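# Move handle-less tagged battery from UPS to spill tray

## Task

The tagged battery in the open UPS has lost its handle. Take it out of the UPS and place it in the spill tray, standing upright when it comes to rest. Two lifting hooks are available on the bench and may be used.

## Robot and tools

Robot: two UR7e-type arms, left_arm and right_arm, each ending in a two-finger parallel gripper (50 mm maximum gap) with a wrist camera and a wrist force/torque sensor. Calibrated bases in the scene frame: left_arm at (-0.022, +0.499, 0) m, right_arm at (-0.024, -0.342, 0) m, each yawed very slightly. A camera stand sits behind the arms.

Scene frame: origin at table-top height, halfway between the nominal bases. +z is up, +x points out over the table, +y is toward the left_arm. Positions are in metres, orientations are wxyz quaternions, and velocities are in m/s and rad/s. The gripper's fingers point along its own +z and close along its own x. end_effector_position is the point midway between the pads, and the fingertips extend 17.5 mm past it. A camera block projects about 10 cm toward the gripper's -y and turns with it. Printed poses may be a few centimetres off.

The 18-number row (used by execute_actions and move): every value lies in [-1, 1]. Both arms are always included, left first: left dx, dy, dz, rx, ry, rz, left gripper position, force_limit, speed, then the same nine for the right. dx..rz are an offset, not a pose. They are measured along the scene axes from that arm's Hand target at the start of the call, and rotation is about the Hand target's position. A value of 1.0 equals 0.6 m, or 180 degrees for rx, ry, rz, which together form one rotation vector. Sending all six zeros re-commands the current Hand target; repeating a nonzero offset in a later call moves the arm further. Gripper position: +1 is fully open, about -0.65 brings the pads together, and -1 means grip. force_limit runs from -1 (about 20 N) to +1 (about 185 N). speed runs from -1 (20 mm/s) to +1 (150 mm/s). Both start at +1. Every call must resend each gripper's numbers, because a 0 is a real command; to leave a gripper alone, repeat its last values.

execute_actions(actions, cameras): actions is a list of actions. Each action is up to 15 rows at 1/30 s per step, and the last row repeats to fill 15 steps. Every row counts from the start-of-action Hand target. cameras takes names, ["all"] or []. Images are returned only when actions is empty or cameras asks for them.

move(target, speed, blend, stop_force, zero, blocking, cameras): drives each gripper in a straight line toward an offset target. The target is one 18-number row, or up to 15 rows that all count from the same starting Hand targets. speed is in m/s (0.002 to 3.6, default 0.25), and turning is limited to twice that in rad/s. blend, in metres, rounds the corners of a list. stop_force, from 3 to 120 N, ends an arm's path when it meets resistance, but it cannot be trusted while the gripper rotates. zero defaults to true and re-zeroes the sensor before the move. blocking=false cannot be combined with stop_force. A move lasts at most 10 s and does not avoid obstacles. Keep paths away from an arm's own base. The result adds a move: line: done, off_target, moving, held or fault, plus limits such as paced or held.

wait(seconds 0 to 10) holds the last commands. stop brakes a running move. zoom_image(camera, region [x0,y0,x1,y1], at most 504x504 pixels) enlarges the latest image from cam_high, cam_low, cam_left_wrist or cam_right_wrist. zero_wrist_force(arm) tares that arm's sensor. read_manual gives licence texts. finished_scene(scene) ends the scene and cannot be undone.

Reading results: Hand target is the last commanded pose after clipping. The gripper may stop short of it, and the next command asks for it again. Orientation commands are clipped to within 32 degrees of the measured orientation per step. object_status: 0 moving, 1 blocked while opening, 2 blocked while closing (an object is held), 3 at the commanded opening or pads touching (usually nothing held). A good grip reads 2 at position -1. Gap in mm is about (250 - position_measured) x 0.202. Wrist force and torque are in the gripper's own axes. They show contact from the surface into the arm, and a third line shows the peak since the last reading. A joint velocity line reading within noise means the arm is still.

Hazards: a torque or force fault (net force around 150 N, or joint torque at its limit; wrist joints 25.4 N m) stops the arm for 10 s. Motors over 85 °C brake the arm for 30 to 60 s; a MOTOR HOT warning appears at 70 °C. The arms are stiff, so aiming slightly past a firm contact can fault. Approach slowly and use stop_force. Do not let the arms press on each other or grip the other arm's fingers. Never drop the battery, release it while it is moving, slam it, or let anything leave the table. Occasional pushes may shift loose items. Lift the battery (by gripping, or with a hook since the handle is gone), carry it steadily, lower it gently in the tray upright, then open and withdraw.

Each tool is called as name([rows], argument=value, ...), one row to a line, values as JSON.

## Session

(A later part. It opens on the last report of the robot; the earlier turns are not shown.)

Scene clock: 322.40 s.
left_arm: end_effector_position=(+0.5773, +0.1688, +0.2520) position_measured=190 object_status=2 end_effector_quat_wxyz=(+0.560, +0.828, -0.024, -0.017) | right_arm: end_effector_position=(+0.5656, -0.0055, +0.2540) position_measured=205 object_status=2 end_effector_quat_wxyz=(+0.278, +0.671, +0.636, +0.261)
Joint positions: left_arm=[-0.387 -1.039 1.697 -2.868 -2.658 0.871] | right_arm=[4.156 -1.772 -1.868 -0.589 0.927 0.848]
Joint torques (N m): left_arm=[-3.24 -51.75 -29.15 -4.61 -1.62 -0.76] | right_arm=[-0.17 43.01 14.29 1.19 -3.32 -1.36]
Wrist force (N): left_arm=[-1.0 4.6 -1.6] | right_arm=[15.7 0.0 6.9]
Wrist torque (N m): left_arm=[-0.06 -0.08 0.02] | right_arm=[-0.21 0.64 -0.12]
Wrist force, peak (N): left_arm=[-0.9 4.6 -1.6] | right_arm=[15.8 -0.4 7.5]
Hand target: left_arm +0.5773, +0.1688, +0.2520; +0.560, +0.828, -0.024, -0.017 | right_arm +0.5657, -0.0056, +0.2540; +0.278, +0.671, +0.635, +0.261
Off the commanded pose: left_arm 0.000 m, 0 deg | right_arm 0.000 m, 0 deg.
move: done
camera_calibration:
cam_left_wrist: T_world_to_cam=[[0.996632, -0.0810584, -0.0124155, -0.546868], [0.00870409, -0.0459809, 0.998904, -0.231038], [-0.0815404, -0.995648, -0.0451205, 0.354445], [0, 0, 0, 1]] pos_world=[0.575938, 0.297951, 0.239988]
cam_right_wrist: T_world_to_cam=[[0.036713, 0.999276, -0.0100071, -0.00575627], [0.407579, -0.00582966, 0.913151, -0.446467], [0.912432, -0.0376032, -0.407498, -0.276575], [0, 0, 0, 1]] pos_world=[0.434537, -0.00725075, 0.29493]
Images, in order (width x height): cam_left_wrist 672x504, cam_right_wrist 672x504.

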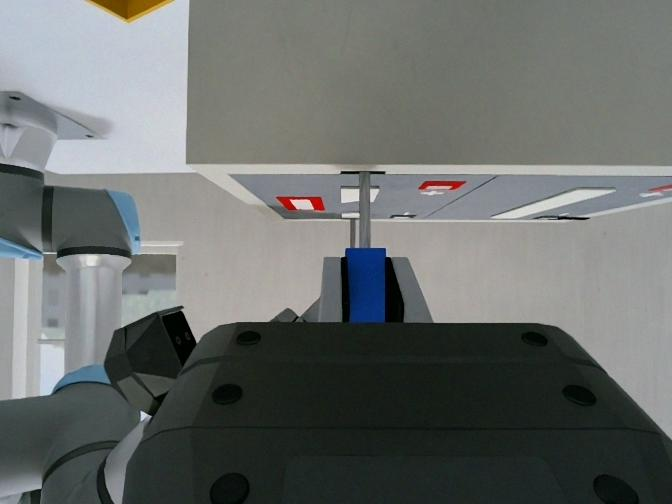

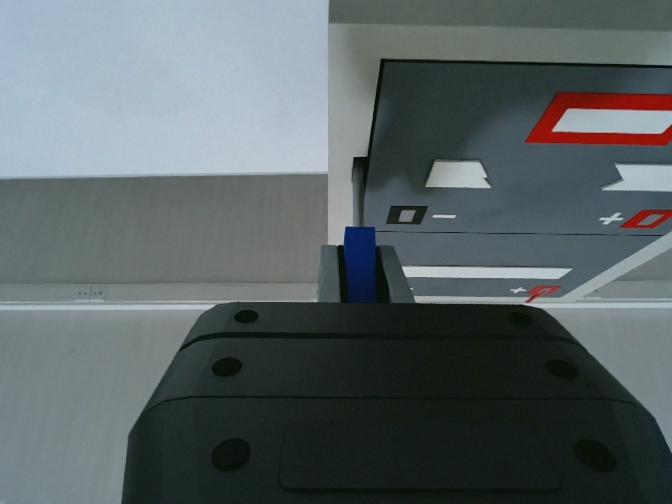

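move(target=[0, 0, 0, 0, 0, 0, -1, 0, 0, 0, 0.0023, 0.002, 0, 0, 0, -1, 0.3, -0.6], speed=0.03, cameras=["cam_right_wrist"])

zoom_image(camera="cam_right_wrist", region=[320, 130, 400, 310])

Scene clock: 326.63 s.
left_arm: end_effector_position=(+0.5773, +0.1688, +0.2520) position_measured=190 object_status=2 end_effector_quat_wxyz=(+0.560, +0.828, -0.024, -0.017) | right_arm: end_effector_position=(+0.5657, -0.0042, +0.2553) position_measured=205 object_status=2 end_effector_quat_wxyz=(+0.278, +0.671, +0.635, +0.261)
Joint positions: left_arm=[-0.387 -1.039 1.697 -2.868 -2.658 0.871] | right_arm=[4.157 -1.773 -1.864 -0.594 0.926 0.85]
Joint torques (N m): left_arm=[-1.84 -51.86 -29.68 -4.6 -1.55 -1.29] | right_arm=[14.59 20.48 28.35 1.98 -3.48 2.01]
Wrist force (N): left_arm=[-0.9 4.3 -1.7] | right_arm=[-0.5 -1.1 3.6]
Wrist torque (N m): left_arm=[-0.13 -0.08 0.01] | right_arm=[-0.07 0.09 -0.66]
Wrist force, peak (N): left_arm=[-0.8 4.8 -1.6] | right_arm=[18.4 0.5 6.0]
Hand target: left_arm +0.5773, +0.1688, +0.2520; +0.560, +0.828, -0.024, -0.017 | right_arm +0.5657, -0.0042, +0.2552; +0.278, +0.671, +0.635, +0.261
Off the commanded pose: left_arm 0.000 m, 0 deg | right_arm 0.000 m, 0 deg.
move: done
camera_calibration:
cam_right_wrist: T_world_to_cam=[[0.0368951, 0.999268, -0.0100891, -0.00719889], [0.407578, -0.00582899, 0.913152, -0.447554], [0.912425, -0.037803, -0.407495, -0.276032], [0, 0, 0, 1]] pos_world=[0.434538, -0.00585001, 0.29613]
Images, in order (width x height): cam_right_wrist 672x504.

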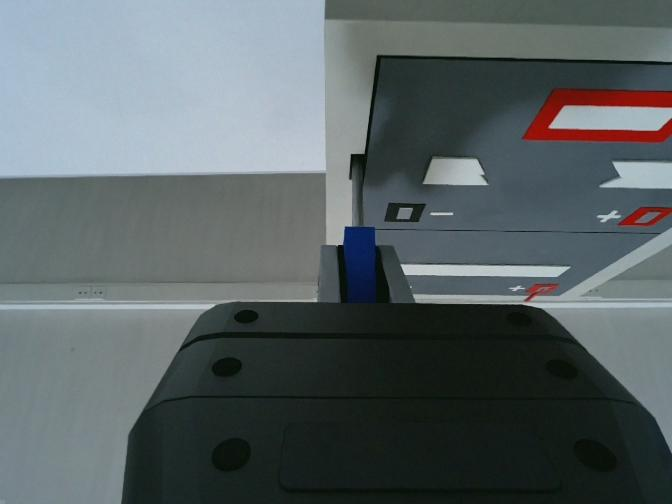

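Scaled by 2.800.

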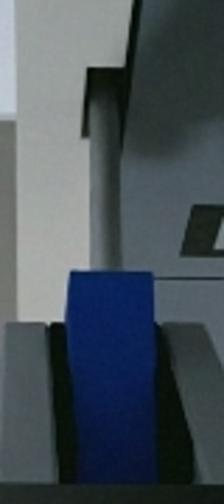

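move(target=[0, 0, 0, 0, 0, 0, -1, 0, 0, 0, 0, 0, 0, 0, 0.125, -1, 0.3, -0.6], speed=0.15, stop_force=10)

Scene clock: 332.93 s.
left_arm: end_effector_position=(+0.5773, +0.1688, +0.2520) position_measured=190 object_status=2 end_effector_quat_wxyz=(+0.560, +0.828, -0.024, -0.017) | right_arm: end_effector_position=(+0.5657, -0.0042, +0.2552) position_measured=205 object_status=2 end_effector_quat_wxyz=(+0.222, +0.534, +0.754, +0.311)
Joint positions: left_arm=[-0.387 -1.039 1.697 -2.868 -2.658 0.871] | right_arm=[4.055 -1.746 -1.952 -0.302 1.211 0.383]
Joint torques (N m): left_arm=[-1.05 -52.24 -29.14 -4.63 -1.51 -1.76] | right_arm=[14.43 18.33 32.34 1.28 1.31 -1.55]
Wrist force (N): left_arm=[-0.8 4.2 -1.1] | right_arm=[-0.6 -1.2 3.6]
Wrist torque (N m): left_arm=[-0.05 -0.10 0.02] | right_arm=[-0.07 0.13 -0.67]
Wrist force, peak (N): left_arm=[-0.9 4.8 -2.0] | right_arm=[-0.4 -1.3 4.1]
Hand target: left_arm +0.5773, +0.1688, +0.2520; +0.560, +0.828, -0.024, -0.017 | right_arm +0.5657, -0.0042, +0.2552; +0.222, +0.534, +0.754, +0.311
Off the commanded pose: left_arm 0.000 m, 0 deg | right_arm 0.000 m, 0 deg.
move: done

move(target=[0, 0, 0, 0, 0, 0, -1, 0, 0, 0, 0, 0, 0, 0, 0.125, -1, 0.3, -0.6], speed=0.15, stop_force=10)

Scene clock: 336.87 s.
left_arm: end_effector_position=(+0.5773, +0.1688, +0.2520) position_measured=190 object_status=2 end_effector_quat_wxyz=(+0.560, +0.828, -0.024, -0.017) | right_arm: end_effector_position=(+0.5657, -0.0042, +0.2552) position_measured=205 object_status=2 end_effector_quat_wxyz=(+0.157, +0.377, +0.844, +0.348)
Joint positions: left_arm=[-0.387 -1.039 1.697 -2.868 -2.658 0.871] | right_arm=[3.912 -1.766 -1.944 -0.219 1.58 -0.013]
Joint torques (N m): left_arm=[0.08 -51.61 -29.13 -4.61 -1.54 -1.61] | right_arm=[14.87 41.2 12.7 1.43 2.01 -1.5]
Wrist force (N): left_arm=[-0.8 4.5 -1.9] | right_arm=[-0.3 -1.4 3.4]
Wrist torque (N m): left_arm=[-0.09 -0.10 0.02] | right_arm=[-0.13 0.10 -0.67]
Wrist force, peak (N): left_arm=[-0.9 4.7 -1.9] | right_arm=[-0.7 -1.1 4.1]
Hand target: left_arm +0.5773, +0.1688, +0.2520; +0.560, +0.828, -0.024, -0.017 | right_arm +0.5657, -0.0042, +0.2552; +0.157, +0.377, +0.844, +0.348
Off the commanded pose: left_arm 0.000 m, 0 deg | right_arm 0.000 m, 0 deg.
move: done

move(target=[0, 0, 0, 0, 0, 0, -1, 0, 0, 0, 0, 0, 0, 0, 0.25, -1, 0.3, -0.6], speed=0.25, stop_force=10, cameras=["all"])

Scene clock: 341.67 s.
left_arm: end_effector_position=(+0.5773, +0.1688, +0.2520) position_measured=190 object_status=2 end_effector_quat_wxyz=(+0.560, +0.828, -0.024, -0.017) | right_arm: end_effector_position=(+0.5657, -0.0042, +0.2552) position_measured=205 object_status=2 end_effector_quat_wxyz=(+0.012, +0.025, +0.924, +0.382)
Joint positions: left_arm=[-0.387 -1.039 1.697 -2.868 -2.658 0.871] | right_arm=[3.684 -1.912 -1.678 -0.646 2.219 -0.868]
Joint torques (N m): left_arm=[1.11 -52.04 -28.84 -4.51 -1.66 -1.55] | right_arm=[15.41 48.87 14.93 1.04 2.48 -1.76]
Wrist force (N): left_arm=[-0.9 4.4 -1.6] | right_arm=[-0.9 -1.9 2.9]
Wrist torque (N m): left_arm=[-0.09 -0.08 0.02] | right_arm=[-0.09 0.12 -0.66]
Wrist force, peak (N): left_arm=[-1.1 4.9 -1.7] | right_arm=[-2.3 -4.5 1.4]
Hand target: left_arm +0.5773, +0.1688, +0.2520; +0.560, +0.828, -0.024, -0.017 | right_arm +0.5657, -0.0042, +0.2552; +0.012, +0.025, +0.924, +0.382
Off the commanded pose: left_arm 0.000 m, 0 deg | right_arm 0.000 m, 0 deg.
move: done
camera_calibration:
cam_left_wrist: T_world_to_cam=[[0.996632, -0.0810584, -0.0124155, -0.546868], [0.00870409, -0.0459809, 0.998904, -0.231038], [-0.0815404, -0.995648, -0.0451205, 0.354445], [0, 0, 0, 1]] pos_world=[0.575938, 0.297951, 0.239988]
cam_right_wrist: T_world_to_cam=[[-0.999272, 0.0368014, -0.0100519, 0.574896], [0.00582827, 0.407662, 0.913114, -0.218526], [0.0377016, 0.912391, -0.40758, 0.22281], [0, 0, 0, 1]] pos_world=[0.56735, -0.135363, 0.296131]

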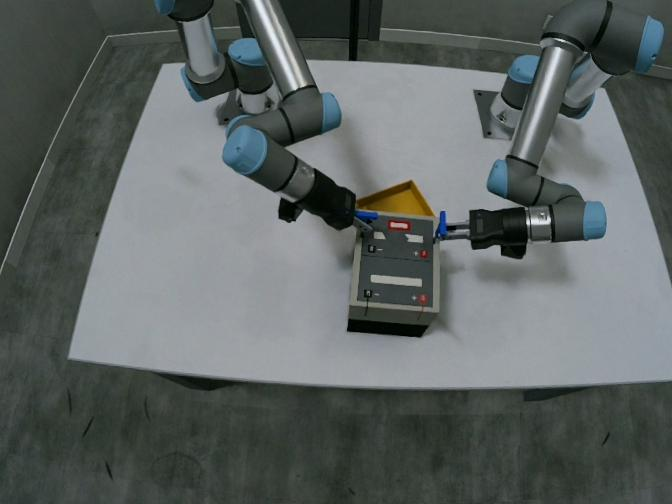

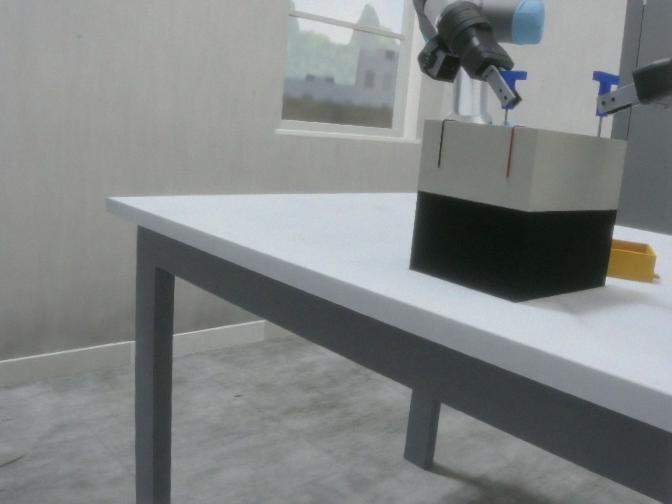

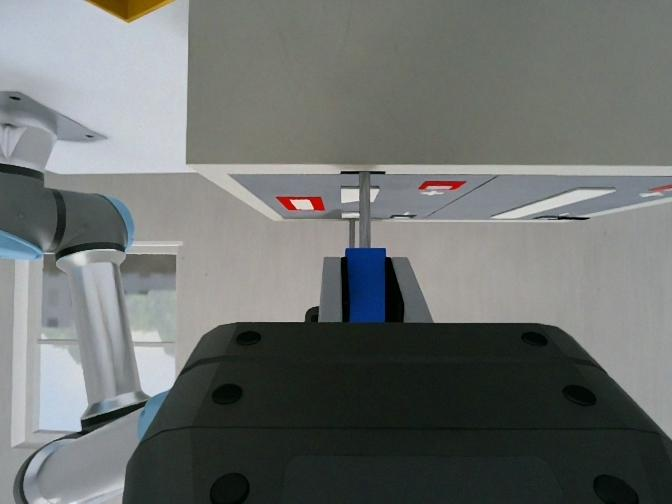

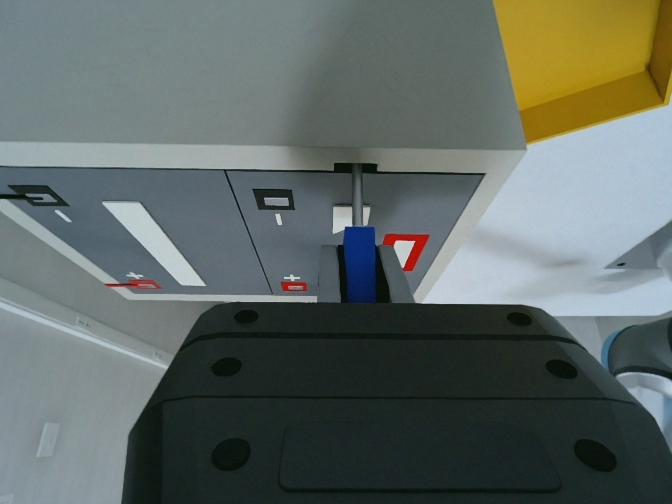

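move([
  [0, 0, 0, 0, 0, 0, 1, 0.3, -0.6, 0, 0, 0, 0, 0, 0, -1, 0.3, -0.6],
  [0.0038, 0.0748, 0, 0, 0, 0, 1, 0.3, -0.6, 0, 0, 0, 0, 0, 0, -1, 0.3, -0.6],
  [-0.0707, 0.0482, 0.0025, 0, 0, 0.25, 1, 0.3, -0.6, 0, 0, 0, 0, 0, 0, -1, 0.3, -0.6],
  [-0.1013, -0.0235, 0.0025, 0, 0, 0.5, 1, 0.3, -0.6, 0, 0, 0, 0, 0, 0, -1, 0.3, -0.6],
  [-0.0015, -0.0287, 0.0025, 0, 0, 0.5, 1, 0.3, -0.6, 0, 0, 0, 0, 0, 0, -1, 0.3, -0.6],
], speed=[0.1, 0.1, 0.25, 0.25, 0.1], blend=[0, 0.005, 0.01, 0, 0], cameras=["cam_left_wrist", "cam_high"])

Scene clock: 357.43 s.
left_arm: end_effector_position=(+0.5764, +0.1516, +0.2534) position_measured=3 object_status=3 end_effector_quat_wxyz=(+0.408, +0.603, +0.569, +0.384) | right_arm: end_effector_position=(+0.5657, -0.0042, +0.2552) position_measured=205 object_status=2 end_effector_quat_wxyz=(+0.012, +0.025, +0.924, +0.382)
Joint positions: left_arm=[-1.049 -1.208 2.045 -3.364 -0.703 -0.496] | right_arm=[3.684 -1.912 -1.678 -0.646 2.219 -0.868]
Joint torques (N m): left_arm=[-4.17 -44.06 -9.79 -1.28 1.97 -1.51] | right_arm=[15.81 45.75 15.49 1.13 3.35 -1.58]
Wrist force (N): left_arm=[-0.2 0.2 0.1] | right_arm=[-0.9 -1.6 2.7]
Wrist torque (N m): left_arm=[0.04 -0.05 0.11] | right_arm=[-0.06 0.11 -0.66]
Wrist force, peak (N): left_arm=[-0.7 4.9 -1.8] | right_arm=[-0.8 -2.2 3.3]
Hand target: left_arm +0.5764, +0.1516, +0.2535; +0.408, +0.603, +0.569, +0.384 | right_arm +0.5657, -0.0042, +0.2552; +0.012, +0.025, +0.924, +0.382
Off the commanded pose: left_arm 0.000 m, 0 deg | right_arm 0.000 m, 0 deg.
move: done
camera_calibration:
cam_left_wrist: T_world_to_cam=[[0.0810584, 0.996632, -0.0124155, -0.182988], [0.0459809, 0.00870409, 0.998904, -0.263096], [0.995648, -0.0815404, -0.0451205, -0.422156], [0, 0, 0, 1]] pos_world=[0.447249, 0.150238, 0.241488]
Images, in order (width x height): cam_high 672x504, cam_left_wrist 672x504.

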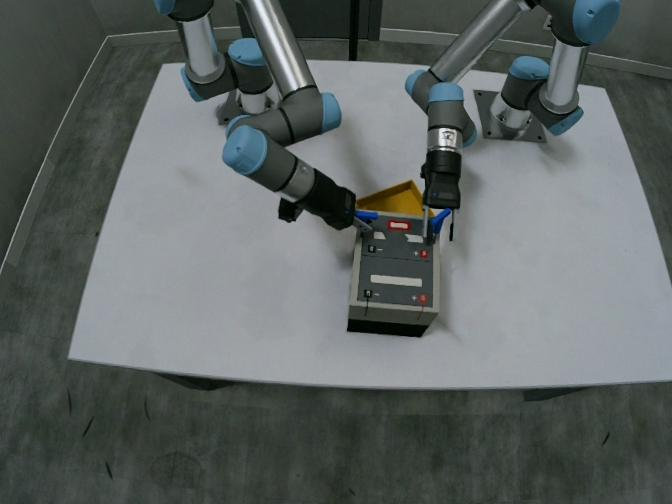

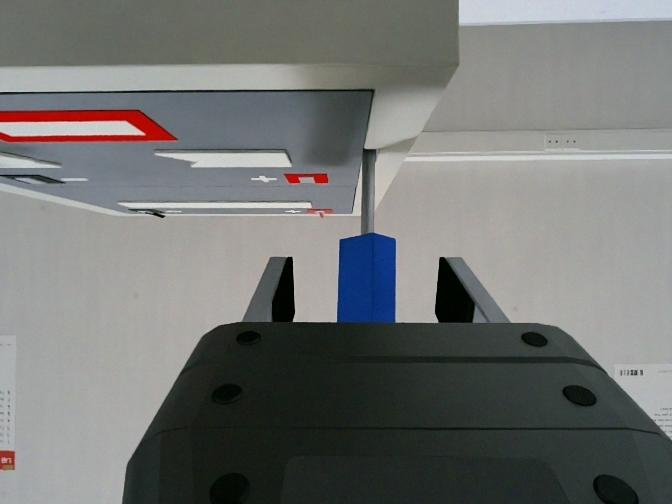

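zoom_image(camera="cam_high", region=[400, 170, 480, 250])

zoom_image(camera="cam_left_wrist", region=[300, 130, 440, 330])

Scaled by 6.300.

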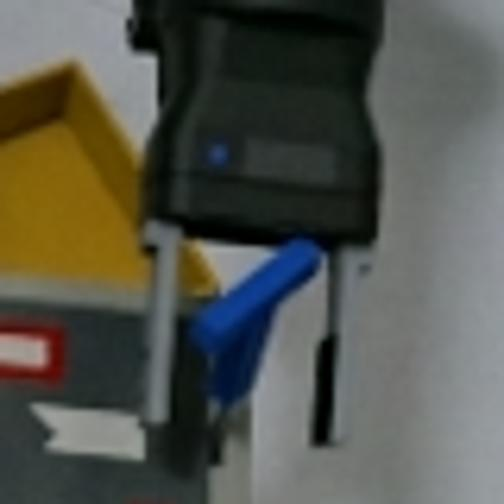

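Scaled by 2.520.

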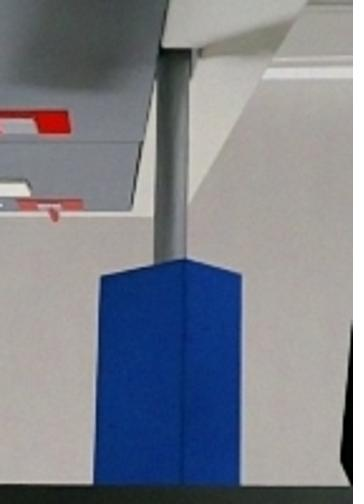

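move([
  [0, 0, 0, 0, 0, -0.272, 1, 0.3, -0.6, 0, 0, 0, 0, 0, 0, -1, 0.3, -0.6],
  [0, 0, 0, 0, 0, -0.272, -1, 0.3, -0.8, 0, 0, 0, 0, 0, 0, -1, 0.3, -0.6],
], speed=0.3, cameras=["cam_left_wrist", "cam_high"])

zoom_image(camera="cam_high", region=[400, 170, 480, 250])

Scene clock: 369.20 s.
left_arm: end_effector_position=(+0.5764, +0.1516, +0.2535) position_measured=182 object_status=2 end_effector_quat_wxyz=(+0.530, +0.784, +0.268, +0.180) | right_arm: end_effector_position=(+0.5656, -0.0042, +0.2552) position_measured=205 object_status=2 end_effector_quat_wxyz=(+0.012, +0.025, +0.924, +0.382)
Joint positions: left_arm=[-0.642 -1.175 2.032 -3.601 -1.845 0.112] | right_arm=[3.684 -1.912 -1.678 -0.646 2.219 -0.868]
Joint torques (N m): left_arm=[6.38 -38.63 -16.27 -1.57 -2.01 1.08] | right_arm=[15.12 43.41 16.84 5.3 3.2 -1.46]
Wrist force (N): left_arm=[3.1 1.8 0.8] | right_arm=[0.3 -8.6 -5.4]
Wrist torque (N m): left_arm=[0.11 0.06 0.39] | right_arm=[0.51 0.16 -0.61]
Wrist force, peak (N): left_arm=[-10.6 6.3 3.8] | right_arm=[0.3 -8.8 -5.6]
Hand target: left_arm +0.5764, +0.1516, +0.2535; +0.530, +0.784, +0.268, +0.180 | right_arm +0.5657, -0.0042, +0.2552; +0.012, +0.025, +0.924, +0.382
Off the commanded pose: left_arm 0.000 m, 0 deg | right_arm 0.000 m, 0 deg.
move: done
camera_calibration:
cam_left_wrist: T_world_to_cam=[[0.804926, 0.593245, -0.0124529, -0.539098], [0.0367855, -0.028943, 0.998904, -0.252088], [0.592234, -0.804502, -0.0451198, -0.0800256], [0, 0, 0, 1]] pos_world=[0.490601, 0.24814, 0.241488]
Images, in order (width x height): cam_high 672x504, cam_left_wrist 672x504.

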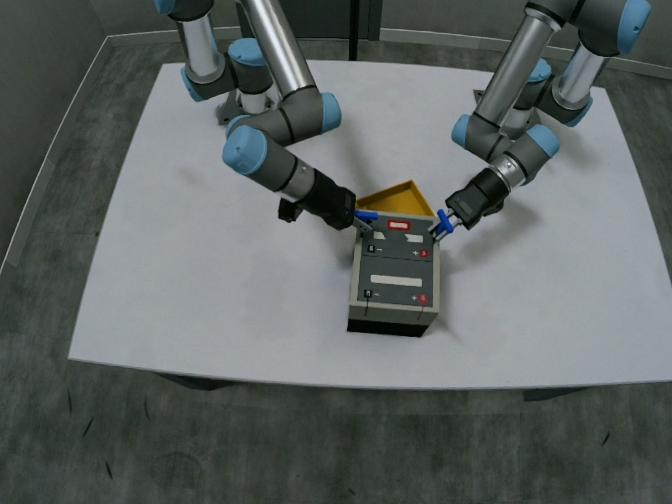

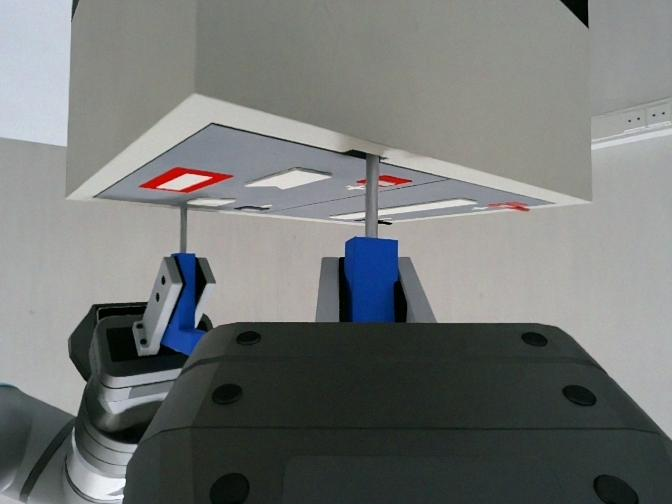

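Scaled by 6.300.

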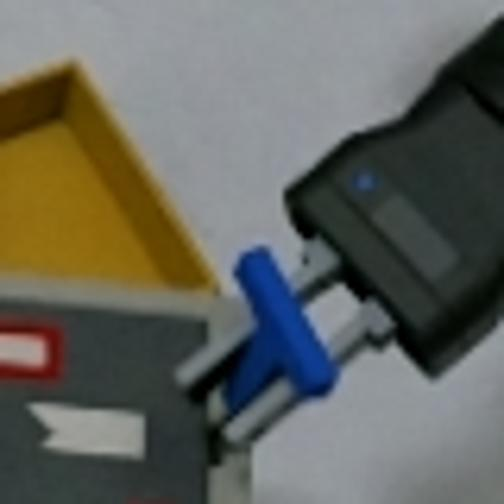

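zoom_image(camera="cam_left_wrist", region=[300, 130, 440, 330])

zoom_image(camera="cam_low", region=[560, 40, 660, 160])

Scaled by 2.520.

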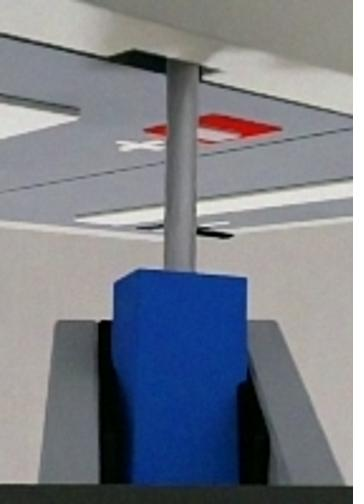

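This scene's latest camera images include none from cam_low. They are from: cam_high, cam_left_wrist. cam_low's image comes with the result of a call that names it in "cameras".

move(target=[0, 0, 0, 0, 0, 0.035, -1, 0.3, -0.8, 0, 0, 0, 0, 0, 0, -1, 0.3, -0.6], speed=0.1, stop_force=15, cameras=["cam_left_wrist"])

zoom_image(camera="cam_left_wrist", region=[300, 130, 440, 330])

Scene clock: 390.33 s.
left_arm: end_effector_position=(+0.5764, +0.1516, +0.2535) position_measured=182 object_status=2 end_effector_quat_wxyz=(+0.520, +0.768, +0.310, +0.209) | right_arm: end_effector_position=(+0.5657, -0.0042, +0.2552) position_measured=205 object_status=2 end_effector_quat_wxyz=(+0.012, +0.025, +0.924, +0.382)
Joint positions: left_arm=[-0.699 -1.195 2.066 -3.628 -1.691 0.047] | right_arm=[3.684 -1.912 -1.678 -0.646 2.219 -0.868]
Joint torques (N m): left_arm=[7.48 -22.48 -27.15 -0.84 0.95 0.19] | right_arm=[14.21 41.81 17.34 7.36 3.36 -1.43]
Wrist force (N): left_arm=[1.4 2.8 -2.6] | right_arm=[0.2 -7.8 -5.9]
Wrist torque (N m): left_arm=[0.12 0.03 0.07] | right_arm=[0.53 0.17 -0.61]
Wrist force, peak (N): left_arm=[1.6 3.2 -2.6] | right_arm=[0.2 -8.8 -5.6]
Hand target: left_arm +0.5764, +0.1516, +0.2535; +0.520, +0.768, +0.310, +0.209 | right_arm +0.5657, -0.0042, +0.2552; +0.012, +0.025, +0.924, +0.382
Off the commanded pose: left_arm 0.000 m, 0 deg | right_arm 0.000 m, 0 deg.
move: done
camera_calibration:
cam_left_wrist: T_world_to_cam=[[0.734968, 0.677988, -0.0124361, -0.511604], [0.0397263, -0.0247424, 0.998904, -0.254422], [0.676937, -0.734657, -0.0451188, -0.139466], [0, 0, 0, 1]] pos_world=[0.48053, 0.238107, 0.241488]
Images, in order (width x height): cam_left_wrist 672x504.

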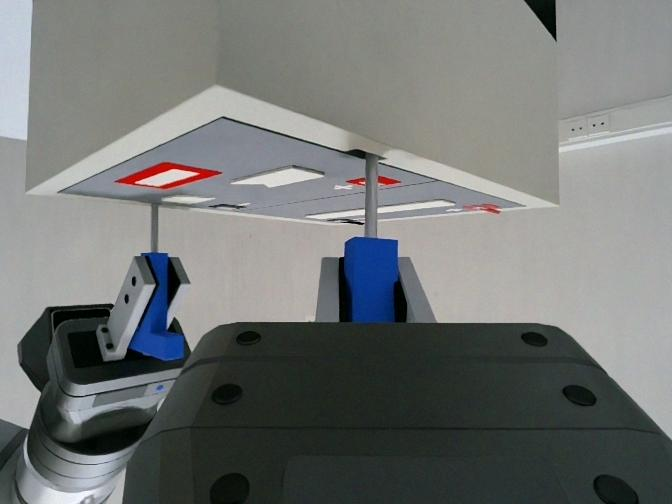

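Scaled by 2.520.

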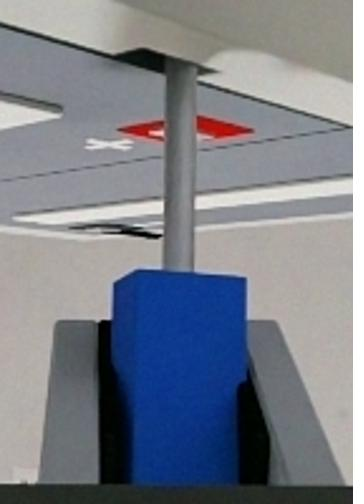

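move(target=[0, 0, 0, 0, 0, 0.11, -1, 0.3, -0.8, 0, 0, 0, 0, 0, 0, -1, 0.3, -0.6], speed=0.15, stop_force=12, cameras=["cam_left_wrist", "cam_high"])

zoom_image(camera="cam_left_wrist", region=[300, 130, 440, 330])

zoom_image(camera="cam_high", region=[400, 170, 480, 250])

Scene clock: 397.33 s.
left_arm: end_effector_position=(+0.5764, +0.1516, +0.2535) position_measured=182 object_status=2 end_effector_quat_wxyz=(+0.476, +0.703, +0.438, +0.295) | right_arm: end_effector_position=(+0.5657, -0.0042, +0.2552) position_measured=205 object_status=2 end_effector_quat_wxyz=(+0.012, +0.025, +0.924, +0.382)
Joint positions: left_arm=[-0.886 -1.225 2.11 -3.615 -1.198 -0.159] | right_arm=[3.684 -1.912 -1.678 -0.646 2.219 -0.868]
Joint torques (N m): left_arm=[7.83 -22.11 -27.56 -4.84 1.34 -1.95] | right_arm=[13.4 40.79 17.84 7.38 3.15 -1.38]
Wrist force (N): left_arm=[1.3 2.3 -1.0] | right_arm=[0.0 -7.6 -6.0]
Wrist torque (N m): left_arm=[0.02 -0.06 -0.02] | right_arm=[0.54 0.19 -0.61]
Wrist force, peak (N): left_arm=[1.8 5.3 -2.6] | right_arm=[0.3 -8.8 -5.6]
Hand target: left_arm +0.5764, +0.1516, +0.2535; +0.476, +0.703, +0.438, +0.295 | right_arm +0.5657, -0.0042, +0.2552; +0.012, +0.025, +0.924, +0.382
Off the commanded pose: left_arm 0.000 m, 0 deg | right_arm 0.000 m, 0 deg.
move: done
camera_calibration:
cam_left_wrist: T_world_to_cam=[[0.461928, 0.88683, -0.0124603, -0.385838], [0.0457693, -0.00980516, 0.998904, -0.26017], [0.885736, -0.461992, -0.0451189, -0.301186], [0, 0, 0, 1]] pos_world=[0.456908, 0.200477, 0.241488]
Images, in order (width x height): cam_high 672x504, cam_left_wrist 672x504.

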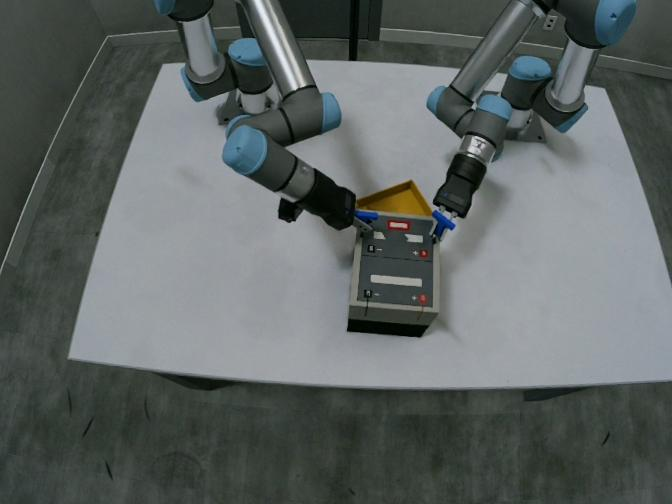

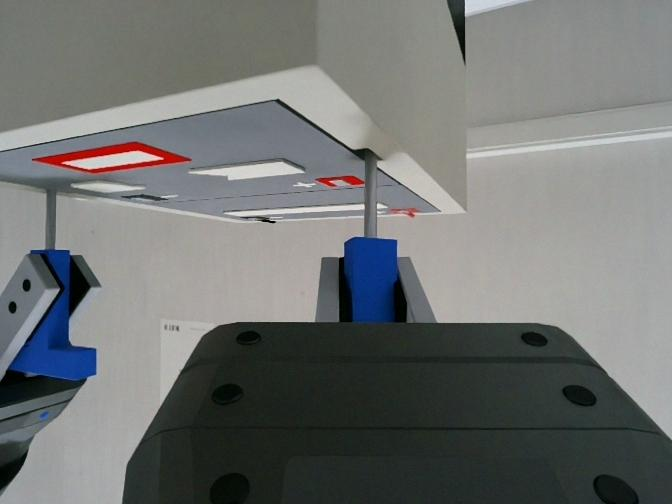

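Scaled by 2.520.

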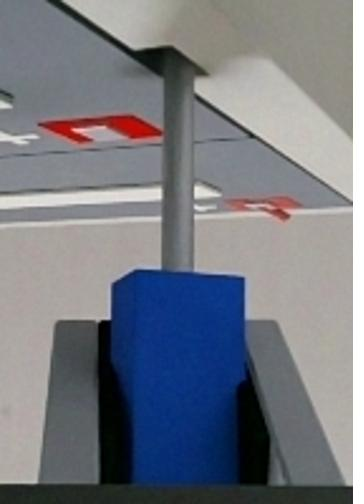

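Scaled by 6.300.

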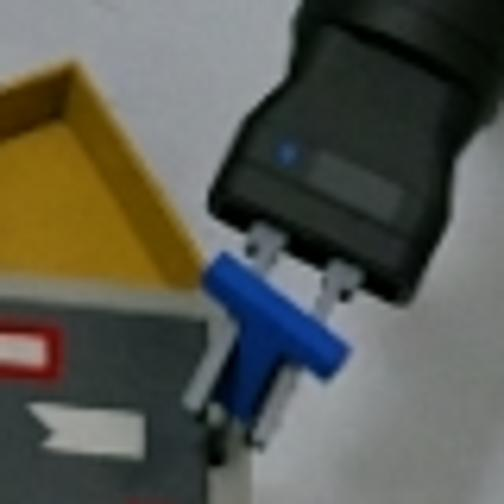

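move([
  [0, 0, 0, 0, 0, 0, -0.05, 0.3, -0.8, 0, 0, 0, 0, 0, 0, -1, 0.3, -0.6],
  [0, 0, 0, 0, 0, -0.0794, -0.05, 0.3, -0.8, 0, 0, 0, 0, 0, 0, -1, 0.3, -0.6],
  [0, 0, 0, 0, 0, -0.0794, -1, 0.4, -0.8, 0, 0, 0, 0, 0, 0, -1, 0.3, -0.6],
], speed=0.2, cameras=["cam_left_wrist", "cam_high"])

zoom_image(camera="cam_left_wrist", region=[300, 130, 440, 330])

Scene clock: 408.03 s.
left_arm: end_effector_position=(+0.5764, +0.1516, +0.2535) position_measured=181 object_status=2 end_effector_quat_wxyz=(+0.509, +0.752, +0.347, +0.234) | right_arm: end_effector_position=(+0.5657, -0.0042, +0.2552) position_measured=205 object_status=2 end_effector_quat_wxyz=(+0.012, +0.025, +0.924, +0.382)
Joint positions: left_arm=[-0.751 -1.208 2.088 -3.64 -1.553 -0.009] | right_arm=[3.684 -1.912 -1.678 -0.646 2.219 -0.868]
Joint torques (N m): left_arm=[-9.07 -45.32 -6.99 -5.62 -1.51 1.67] | right_arm=[13.22 39.14 17.84 7.25 3.21 -1.38]
Wrist force (N): left_arm=[0.5 -0.4 0.2] | right_arm=[0.3 -8.6 -6.4]
Wrist torque (N m): left_arm=[0.03 -0.03 0.16] | right_arm=[0.58 0.14 -0.62]
Wrist force, peak (N): left_arm=[-20.0 2.5 6.2] | right_arm=[0.1 -8.9 -6.4]
Hand target: left_arm +0.5764, +0.1516, +0.2535; +0.509, +0.752, +0.347, +0.234 | right_arm +0.5657, -0.0042, +0.2552; +0.012, +0.025, +0.924, +0.382
Off the commanded pose: left_arm 0.000 m, 0 deg | right_arm 0.000 m, 0 deg.
move: done
camera_calibration:
cam_left_wrist: T_world_to_cam=[[0.66645, 0.745446, -0.0124647, -0.482277], [0.0419383, -0.0207913, 0.998904, -0.256294], [0.744369, -0.666242, -0.0451191, -0.188685], [0, 0, 0, 1]] pos_world=[0.472614, 0.228473, 0.241488]
Images, in order (width x height): cam_high 672x504, cam_left_wrist 672x504.

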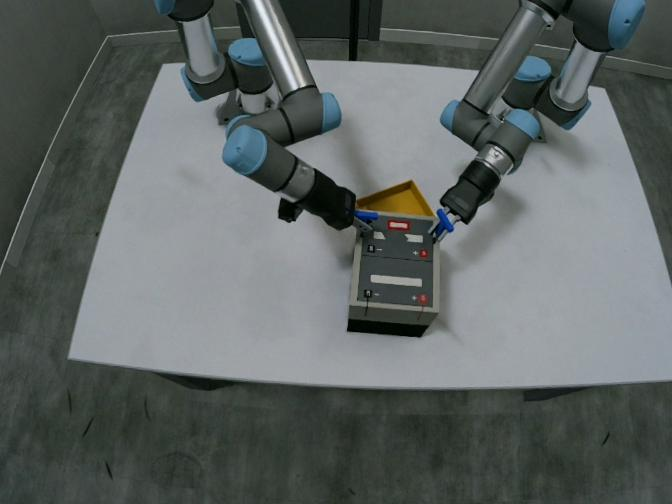

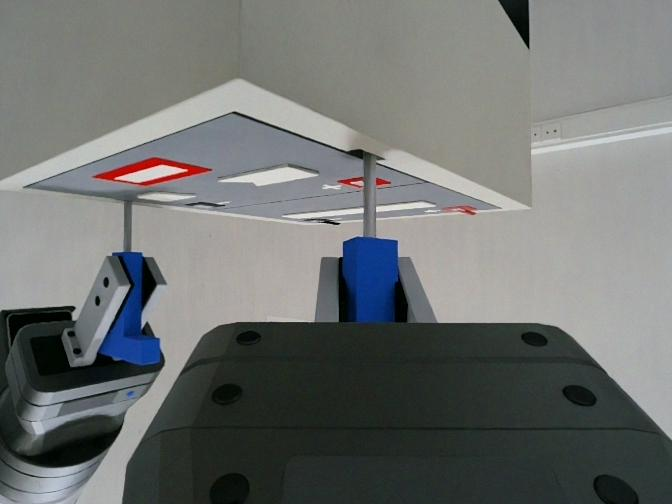

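Scaled by 2.520.

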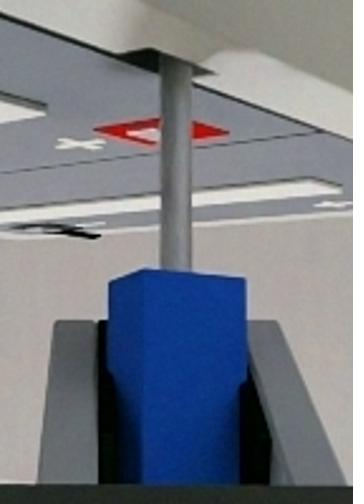

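move(target=[0, 0, 0.001, 0, 0, 0.278, -1, 0.4, -0.8, 0, 0, 0, 0, 0, 0, -1, 0.3, -0.6], speed=0.25, stop_force=12, cameras=["cam_left_wrist", "cam_high"])

zoom_image(camera="cam_left_wrist", region=[300, 130, 440, 330])

Scene clock: 424.83 s.
left_arm: end_effector_position=(+0.5764, +0.1516, +0.2541) position_measured=181 object_status=2 end_effector_quat_wxyz=(+0.362, +0.535, +0.633, +0.427) | right_arm: end_effector_position=(+0.5657, -0.0042, +0.2552) position_measured=205 object_status=2 end_effector_quat_wxyz=(+0.012, +0.025, +0.924, +0.382)
Joint positions: left_arm=[-1.099 -1.205 1.97 -3.015 -0.5 -0.828] | right_arm=[3.684 -1.912 -1.678 -0.646 2.219 -0.868]
Joint torques (N m): left_arm=[9.39 -26.51 -7.97 -1.25 3.13 -1.8] | right_arm=[13.56 37.35 19.08 7.41 3.28 -1.22]
Wrist force (N): left_arm=[-0.9 -0.2 -0.1] | right_arm=[0.2 -8.1 -6.8]
Wrist torque (N m): left_arm=[0.02 -0.10 -0.12] | right_arm=[0.59 0.16 -0.61]
Wrist force, peak (N): left_arm=[-3.8 0.0 -0.1] | right_arm=[0.4 -9.0 -6.5]
Hand target: left_arm +0.5764, +0.1516, +0.2541; +0.362, +0.535, +0.633, +0.427 | right_arm +0.5657, -0.0042, +0.2552; +0.012, +0.025, +0.924, +0.382
Off the commanded pose: left_arm 0.000 m, 0 deg | right_arm 0.000 m, 0 deg.
move: done
camera_calibration:
cam_left_wrist: T_world_to_cam=[[-0.143241, 0.989609, -0.0124714, -0.052553], [0.0428739, 0.0187943, 0.998904, -0.263435], [0.988759, 0.142549, -0.0451205, -0.452182], [0, 0, 0, 1]] pos_world=[0.450866, 0.121416, 0.242088]
Images, in order (width x height): cam_high 672x504, cam_left_wrist 672x504.

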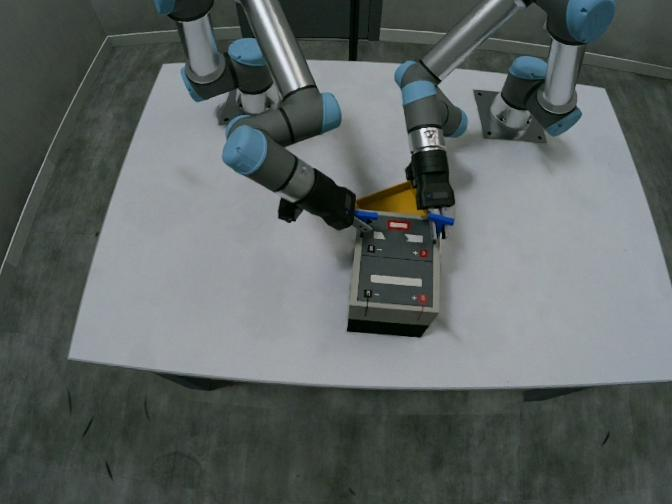

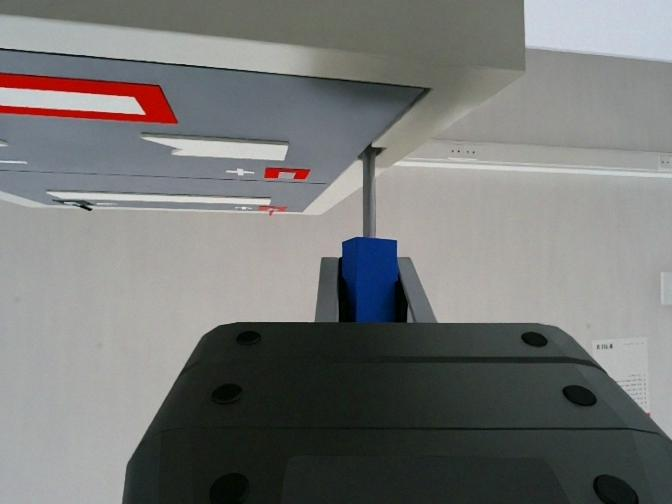

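Scaled by 2.520.

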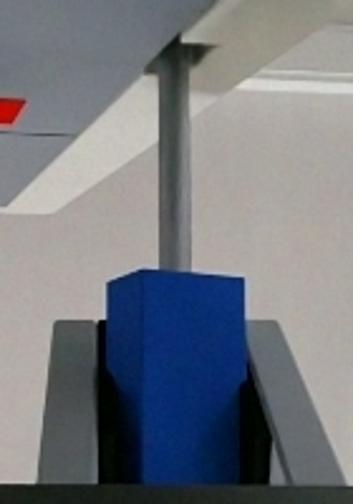

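move(target=[0, -0.0017, 0, 0, 0, 0, -1, 0.4, -0.8, 0, 0.0017, 0, 0, 0, 0, -1, 0.3, -0.6], speed=0.02)

Scene clock: 428.37 s.
left_arm: end_effector_position=(+0.5764, +0.1506, +0.2541) position_measured=181 object_status=2 end_effector_quat_wxyz=(+0.362, +0.535, +0.633, +0.427) | right_arm: end_effector_position=(+0.5657, -0.0032, +0.2552) position_measured=205 object_status=2 end_effector_quat_wxyz=(+0.012, +0.025, +0.924, +0.382)
Joint positions: left_arm=[-1.1 -1.204 1.968 -3.013 -0.499 -0.829] | right_arm=[3.685 -1.912 -1.678 -0.645 2.218 -0.866]
Joint torques (N m): left_arm=[-9.77 -28.48 -29.43 -2.32 2.39 -1.77] | right_arm=[21.34 23.62 34.07 7.81 0.8 1.83]
Wrist force (N): left_arm=[2.5 -1.2 0.6] | right_arm=[0.5 -9.7 -8.4]
Wrist torque (N m): left_arm=[-0.02 -0.02 0.22] | right_arm=[0.71 0.17 -0.61]
Wrist force, peak (N): left_arm=[2.7 -0.8 0.6] | right_arm=[0.7 -9.9 -9.6]
Hand target: left_arm +0.5764, +0.1506, +0.2541; +0.362, +0.535, +0.633, +0.427 | right_arm +0.5657, -0.0032, +0.2552; +0.012, +0.025, +0.924, +0.382
Off the commanded pose: left_arm 0.000 m, 0 deg | right_arm 0.000 m, 0 deg.
move: done

move(target=[0, 0, 0.007, 0, 0, 0, -1, 0.4, -0.8, 0, 0, 0.007, 0, 0, 0, -1, 0.3, -0.6], speed=0.015, stop_force=12)

Scene clock: 433.57 s.
left_arm: end_effector_position=(+0.5764, +0.1506, +0.2583) position_measured=181 object_status=2 end_effector_quat_wxyz=(+0.362, +0.535, +0.633, +0.427) | right_arm: end_effector_position=(+0.5657, -0.0032, +0.2595) position_measured=205 object_status=2 end_effector_quat_wxyz=(+0.012, +0.025, +0.924, +0.382)
Joint positions: left_arm=[-1.1 -1.212 1.964 -3.002 -0.499 -0.829] | right_arm=[3.685 -1.908 -1.672 -0.655 2.218 -0.866]
Joint torques (N m): left_arm=[-4.96 -27.1 -23.62 -5.66 1.02 -0.98] | right_arm=[-5.42 37.84 21.73 8.55 4.86 -1.15]
Wrist force (N): left_arm=[2.7 -1.4 0.9] | right_arm=[-0.6 -14.0 -1.8]
Wrist torque (N m): left_arm=[-0.03 0.00 0.24] | right_arm=[0.40 0.10 -0.67]
Wrist force, peak (N): left_arm=[2.7 -1.4 1.0] | right_arm=[-0.7 -15.2 -2.3]
Hand target: left_arm +0.5764, +0.1506, +0.2583; +0.362, +0.535, +0.633, +0.427 | right_arm +0.5657, -0.0032, +0.2594; +0.012, +0.025, +0.924, +0.382
Off the commanded pose: left_arm 0.000 m, 0 deg | right_arm 0.000 m, 0 deg.
move: done

move(target=[0, 0, 0.01, 0, 0, 0, -1, 0.4, -0.8, 0, 0, 0.01, 0, 0, 0, -1, 0.3, -0.6], speed=0.015, stop_force=15, cameras=["all"])

Scene clock: 437.40 s.
left_arm: end_effector_position=(+0.5764, +0.1506, +0.2643) position_measured=181 object_status=2 end_effector_quat_wxyz=(+0.362, +0.535, +0.633, +0.427) | right_arm: end_effector_position=(+0.5657, -0.0032, +0.2654) position_measured=205 object_status=2 end_effector_quat_wxyz=(+0.012, +0.025, +0.924, +0.382)
Joint positions: left_arm=[-1.1 -1.222 1.959 -2.987 -0.499 -0.829] | right_arm=[3.685 -1.902 -1.663 -0.67 2.218 -0.866]
Joint torques (N m): left_arm=[5.95 -26.21 -12.18 -5.3 2.26 0.39] | right_arm=[-6.28 25.33 17.8 8.29 5.67 -0.73]
Wrist force (N): left_arm=[0.1 -0.7 0.3] | right_arm=[0.1 -11.1 -4.4]
Wrist torque (N m): left_arm=[-0.03 -0.07 0.10] | right_arm=[0.54 0.16 -0.63]
Wrist force, peak (N): left_arm=[3.5 0.8 -0.2] | right_arm=[-0.6 -14.5 -1.5]
Hand target: left_arm +0.5764, +0.1506, +0.2643; +0.362, +0.535, +0.633, +0.427 | right_arm +0.5657, -0.0032, +0.2654; +0.012, +0.025, +0.924, +0.382
Off the commanded pose: left_arm 0.000 m, 0 deg | right_arm 0.000 m, 0 deg.
move: done
camera_calibration:
cam_left_wrist: T_world_to_cam=[[-0.143241, 0.989609, -0.0124714, -0.0514362], [0.0428739, 0.0187943, 0.998904, -0.273605], [0.988759, 0.142549, -0.0451205, -0.451579], [0, 0, 0, 1]] pos_world=[0.450866, 0.120416, 0.252288]
cam_right_wrist: T_world_to_cam=[[-0.999272, 0.0368041, -0.0100481, 0.574957], [0.00582933, 0.407578, 0.913152, -0.228311], [0.0377031, 0.912428, -0.407496, 0.225942], [0, 0, 0, 1]] pos_world=[0.56735, -0.134262, 0.30633]

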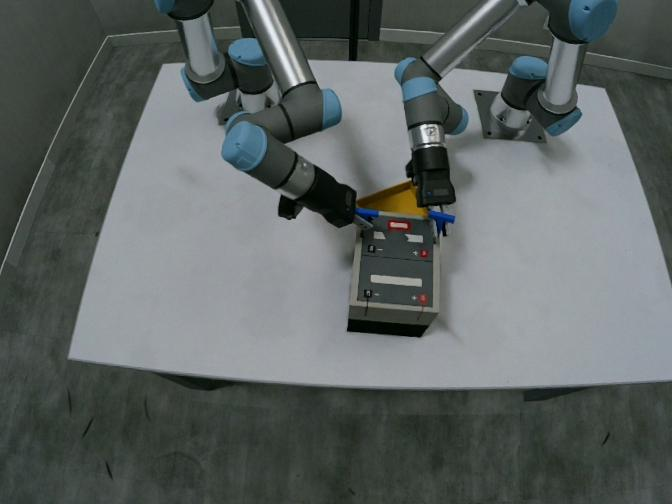

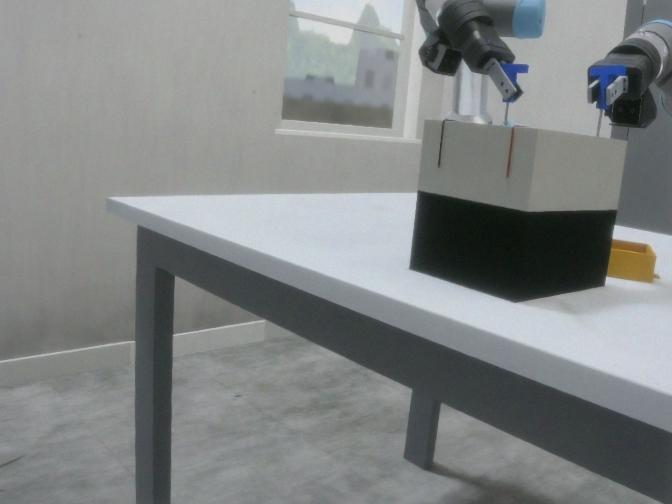

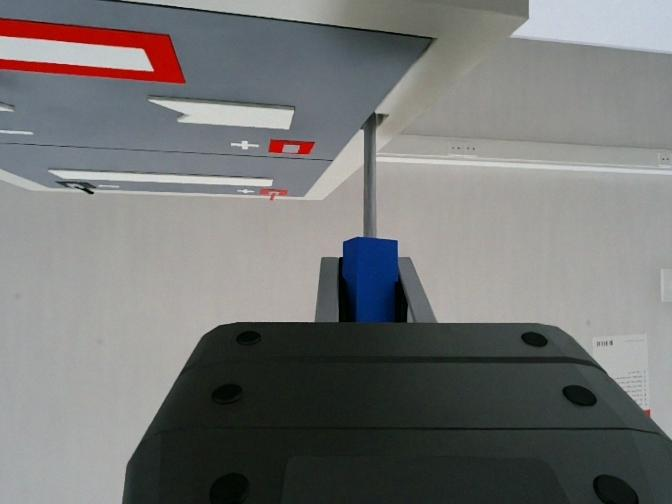

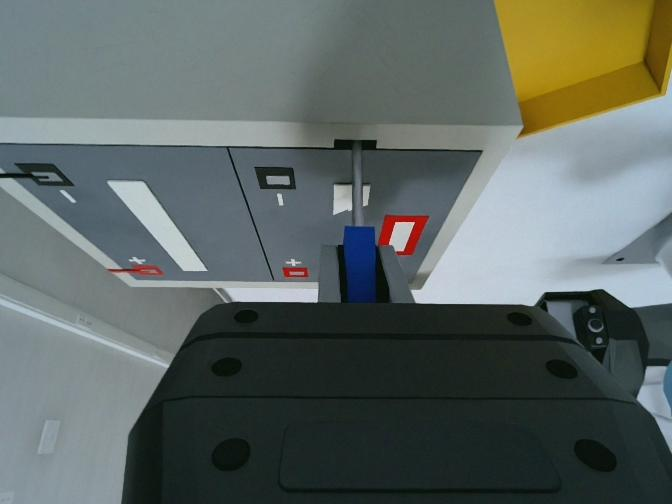

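move(target=[0, 0, 0.022, 0, 0, 0, -1, 0.4, -0.8, 0, 0, 0.022, 0, 0, 0, -1, 0.3, -0.6], speed=0.015, stop_force=10, cameras=["cam_right_wrist", "cam_left_wrist"])

Scene clock: 440.70 s.
left_arm: end_effector_position=(+0.5764, +0.1506, +0.2672) position_measured=181 object_status=2 end_effector_quat_wxyz=(+0.362, +0.535, +0.633, +0.427) | right_arm: end_effector_position=(+0.5656, -0.0032, +0.2678) position_measured=205 object_status=2 end_effector_quat_wxyz=(+0.012, +0.025, +0.924, +0.382)
Joint positions: left_arm=[-1.1 -1.227 1.956 -2.979 -0.499 -0.829] | right_arm=[3.685 -1.9 -1.659 -0.676 2.218 -0.866]
Joint torques (N m): left_arm=[4.34 -33.63 -14.34 -4.51 4.91 -1.4] | right_arm=[-6.69 30.23 19.71 7.97 4.73 -0.37]
Wrist force (N): left_arm=[0.7 -12.5 6.0] | right_arm=[0.7 -14.2 4.7]
Wrist torque (N m): left_arm=[-0.07 0.01 0.19] | right_arm=[0.03 0.21 -0.59]
Wrist force, peak (N): left_arm=[1.5 -16.7 8.5] | right_arm=[-0.6 -20.7 12.9]
Hand target: left_arm +0.5764, +0.1506, +0.2672; +0.362, +0.535, +0.633, +0.427 (not the last commanded pose) | right_arm +0.5656, -0.0032, +0.2678; +0.012, +0.025, +0.924, +0.382 (not the last commanded pose)
Off the commanded pose: left_arm 0.010 m, 0 deg | right_arm 0.011 m, 0 deg.
move: contact (left_arm, right_arm)
camera_calibration:
cam_left_wrist: T_world_to_cam=[[-0.143233, 0.989614, -0.0121609, -0.051596], [0.043021, 0.0185018, 0.998903, -0.27653], [0.988753, 0.142553, -0.0452242, -0.451335], [0, 0, 0, 1]] pos_world=[0.450766, 0.120516, 0.255188]
cam_right_wrist: T_world_to_cam=[[-0.999275, 0.0367915, -0.00982842, 0.574913], [0.00603157, 0.407739, 0.913079, -0.230574], [0.037601, 0.912357, -0.407665, 0.227021], [0, 0, 0, 1]] pos_world=[0.56735, -0.134263, 0.308731]
Images, in order (width x height): cam_left_wrist 672x504, cam_right_wrist 672x504.

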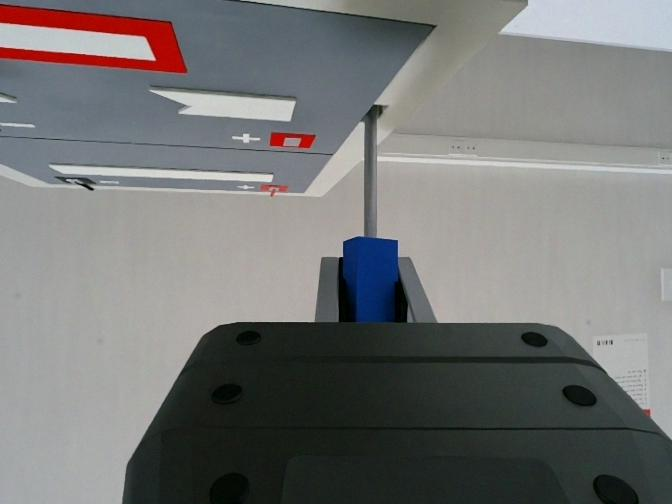

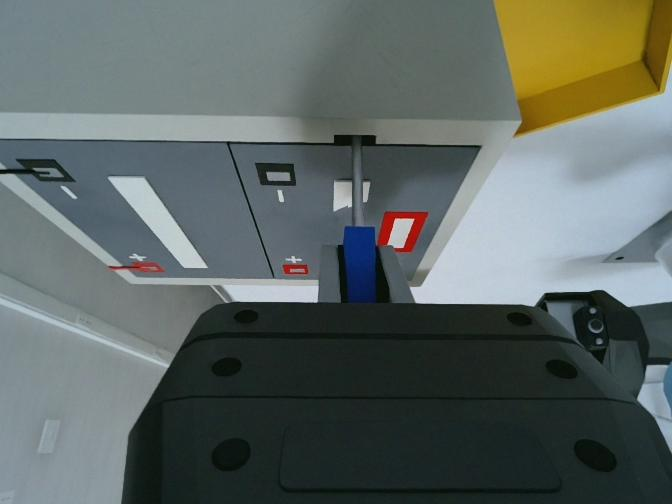

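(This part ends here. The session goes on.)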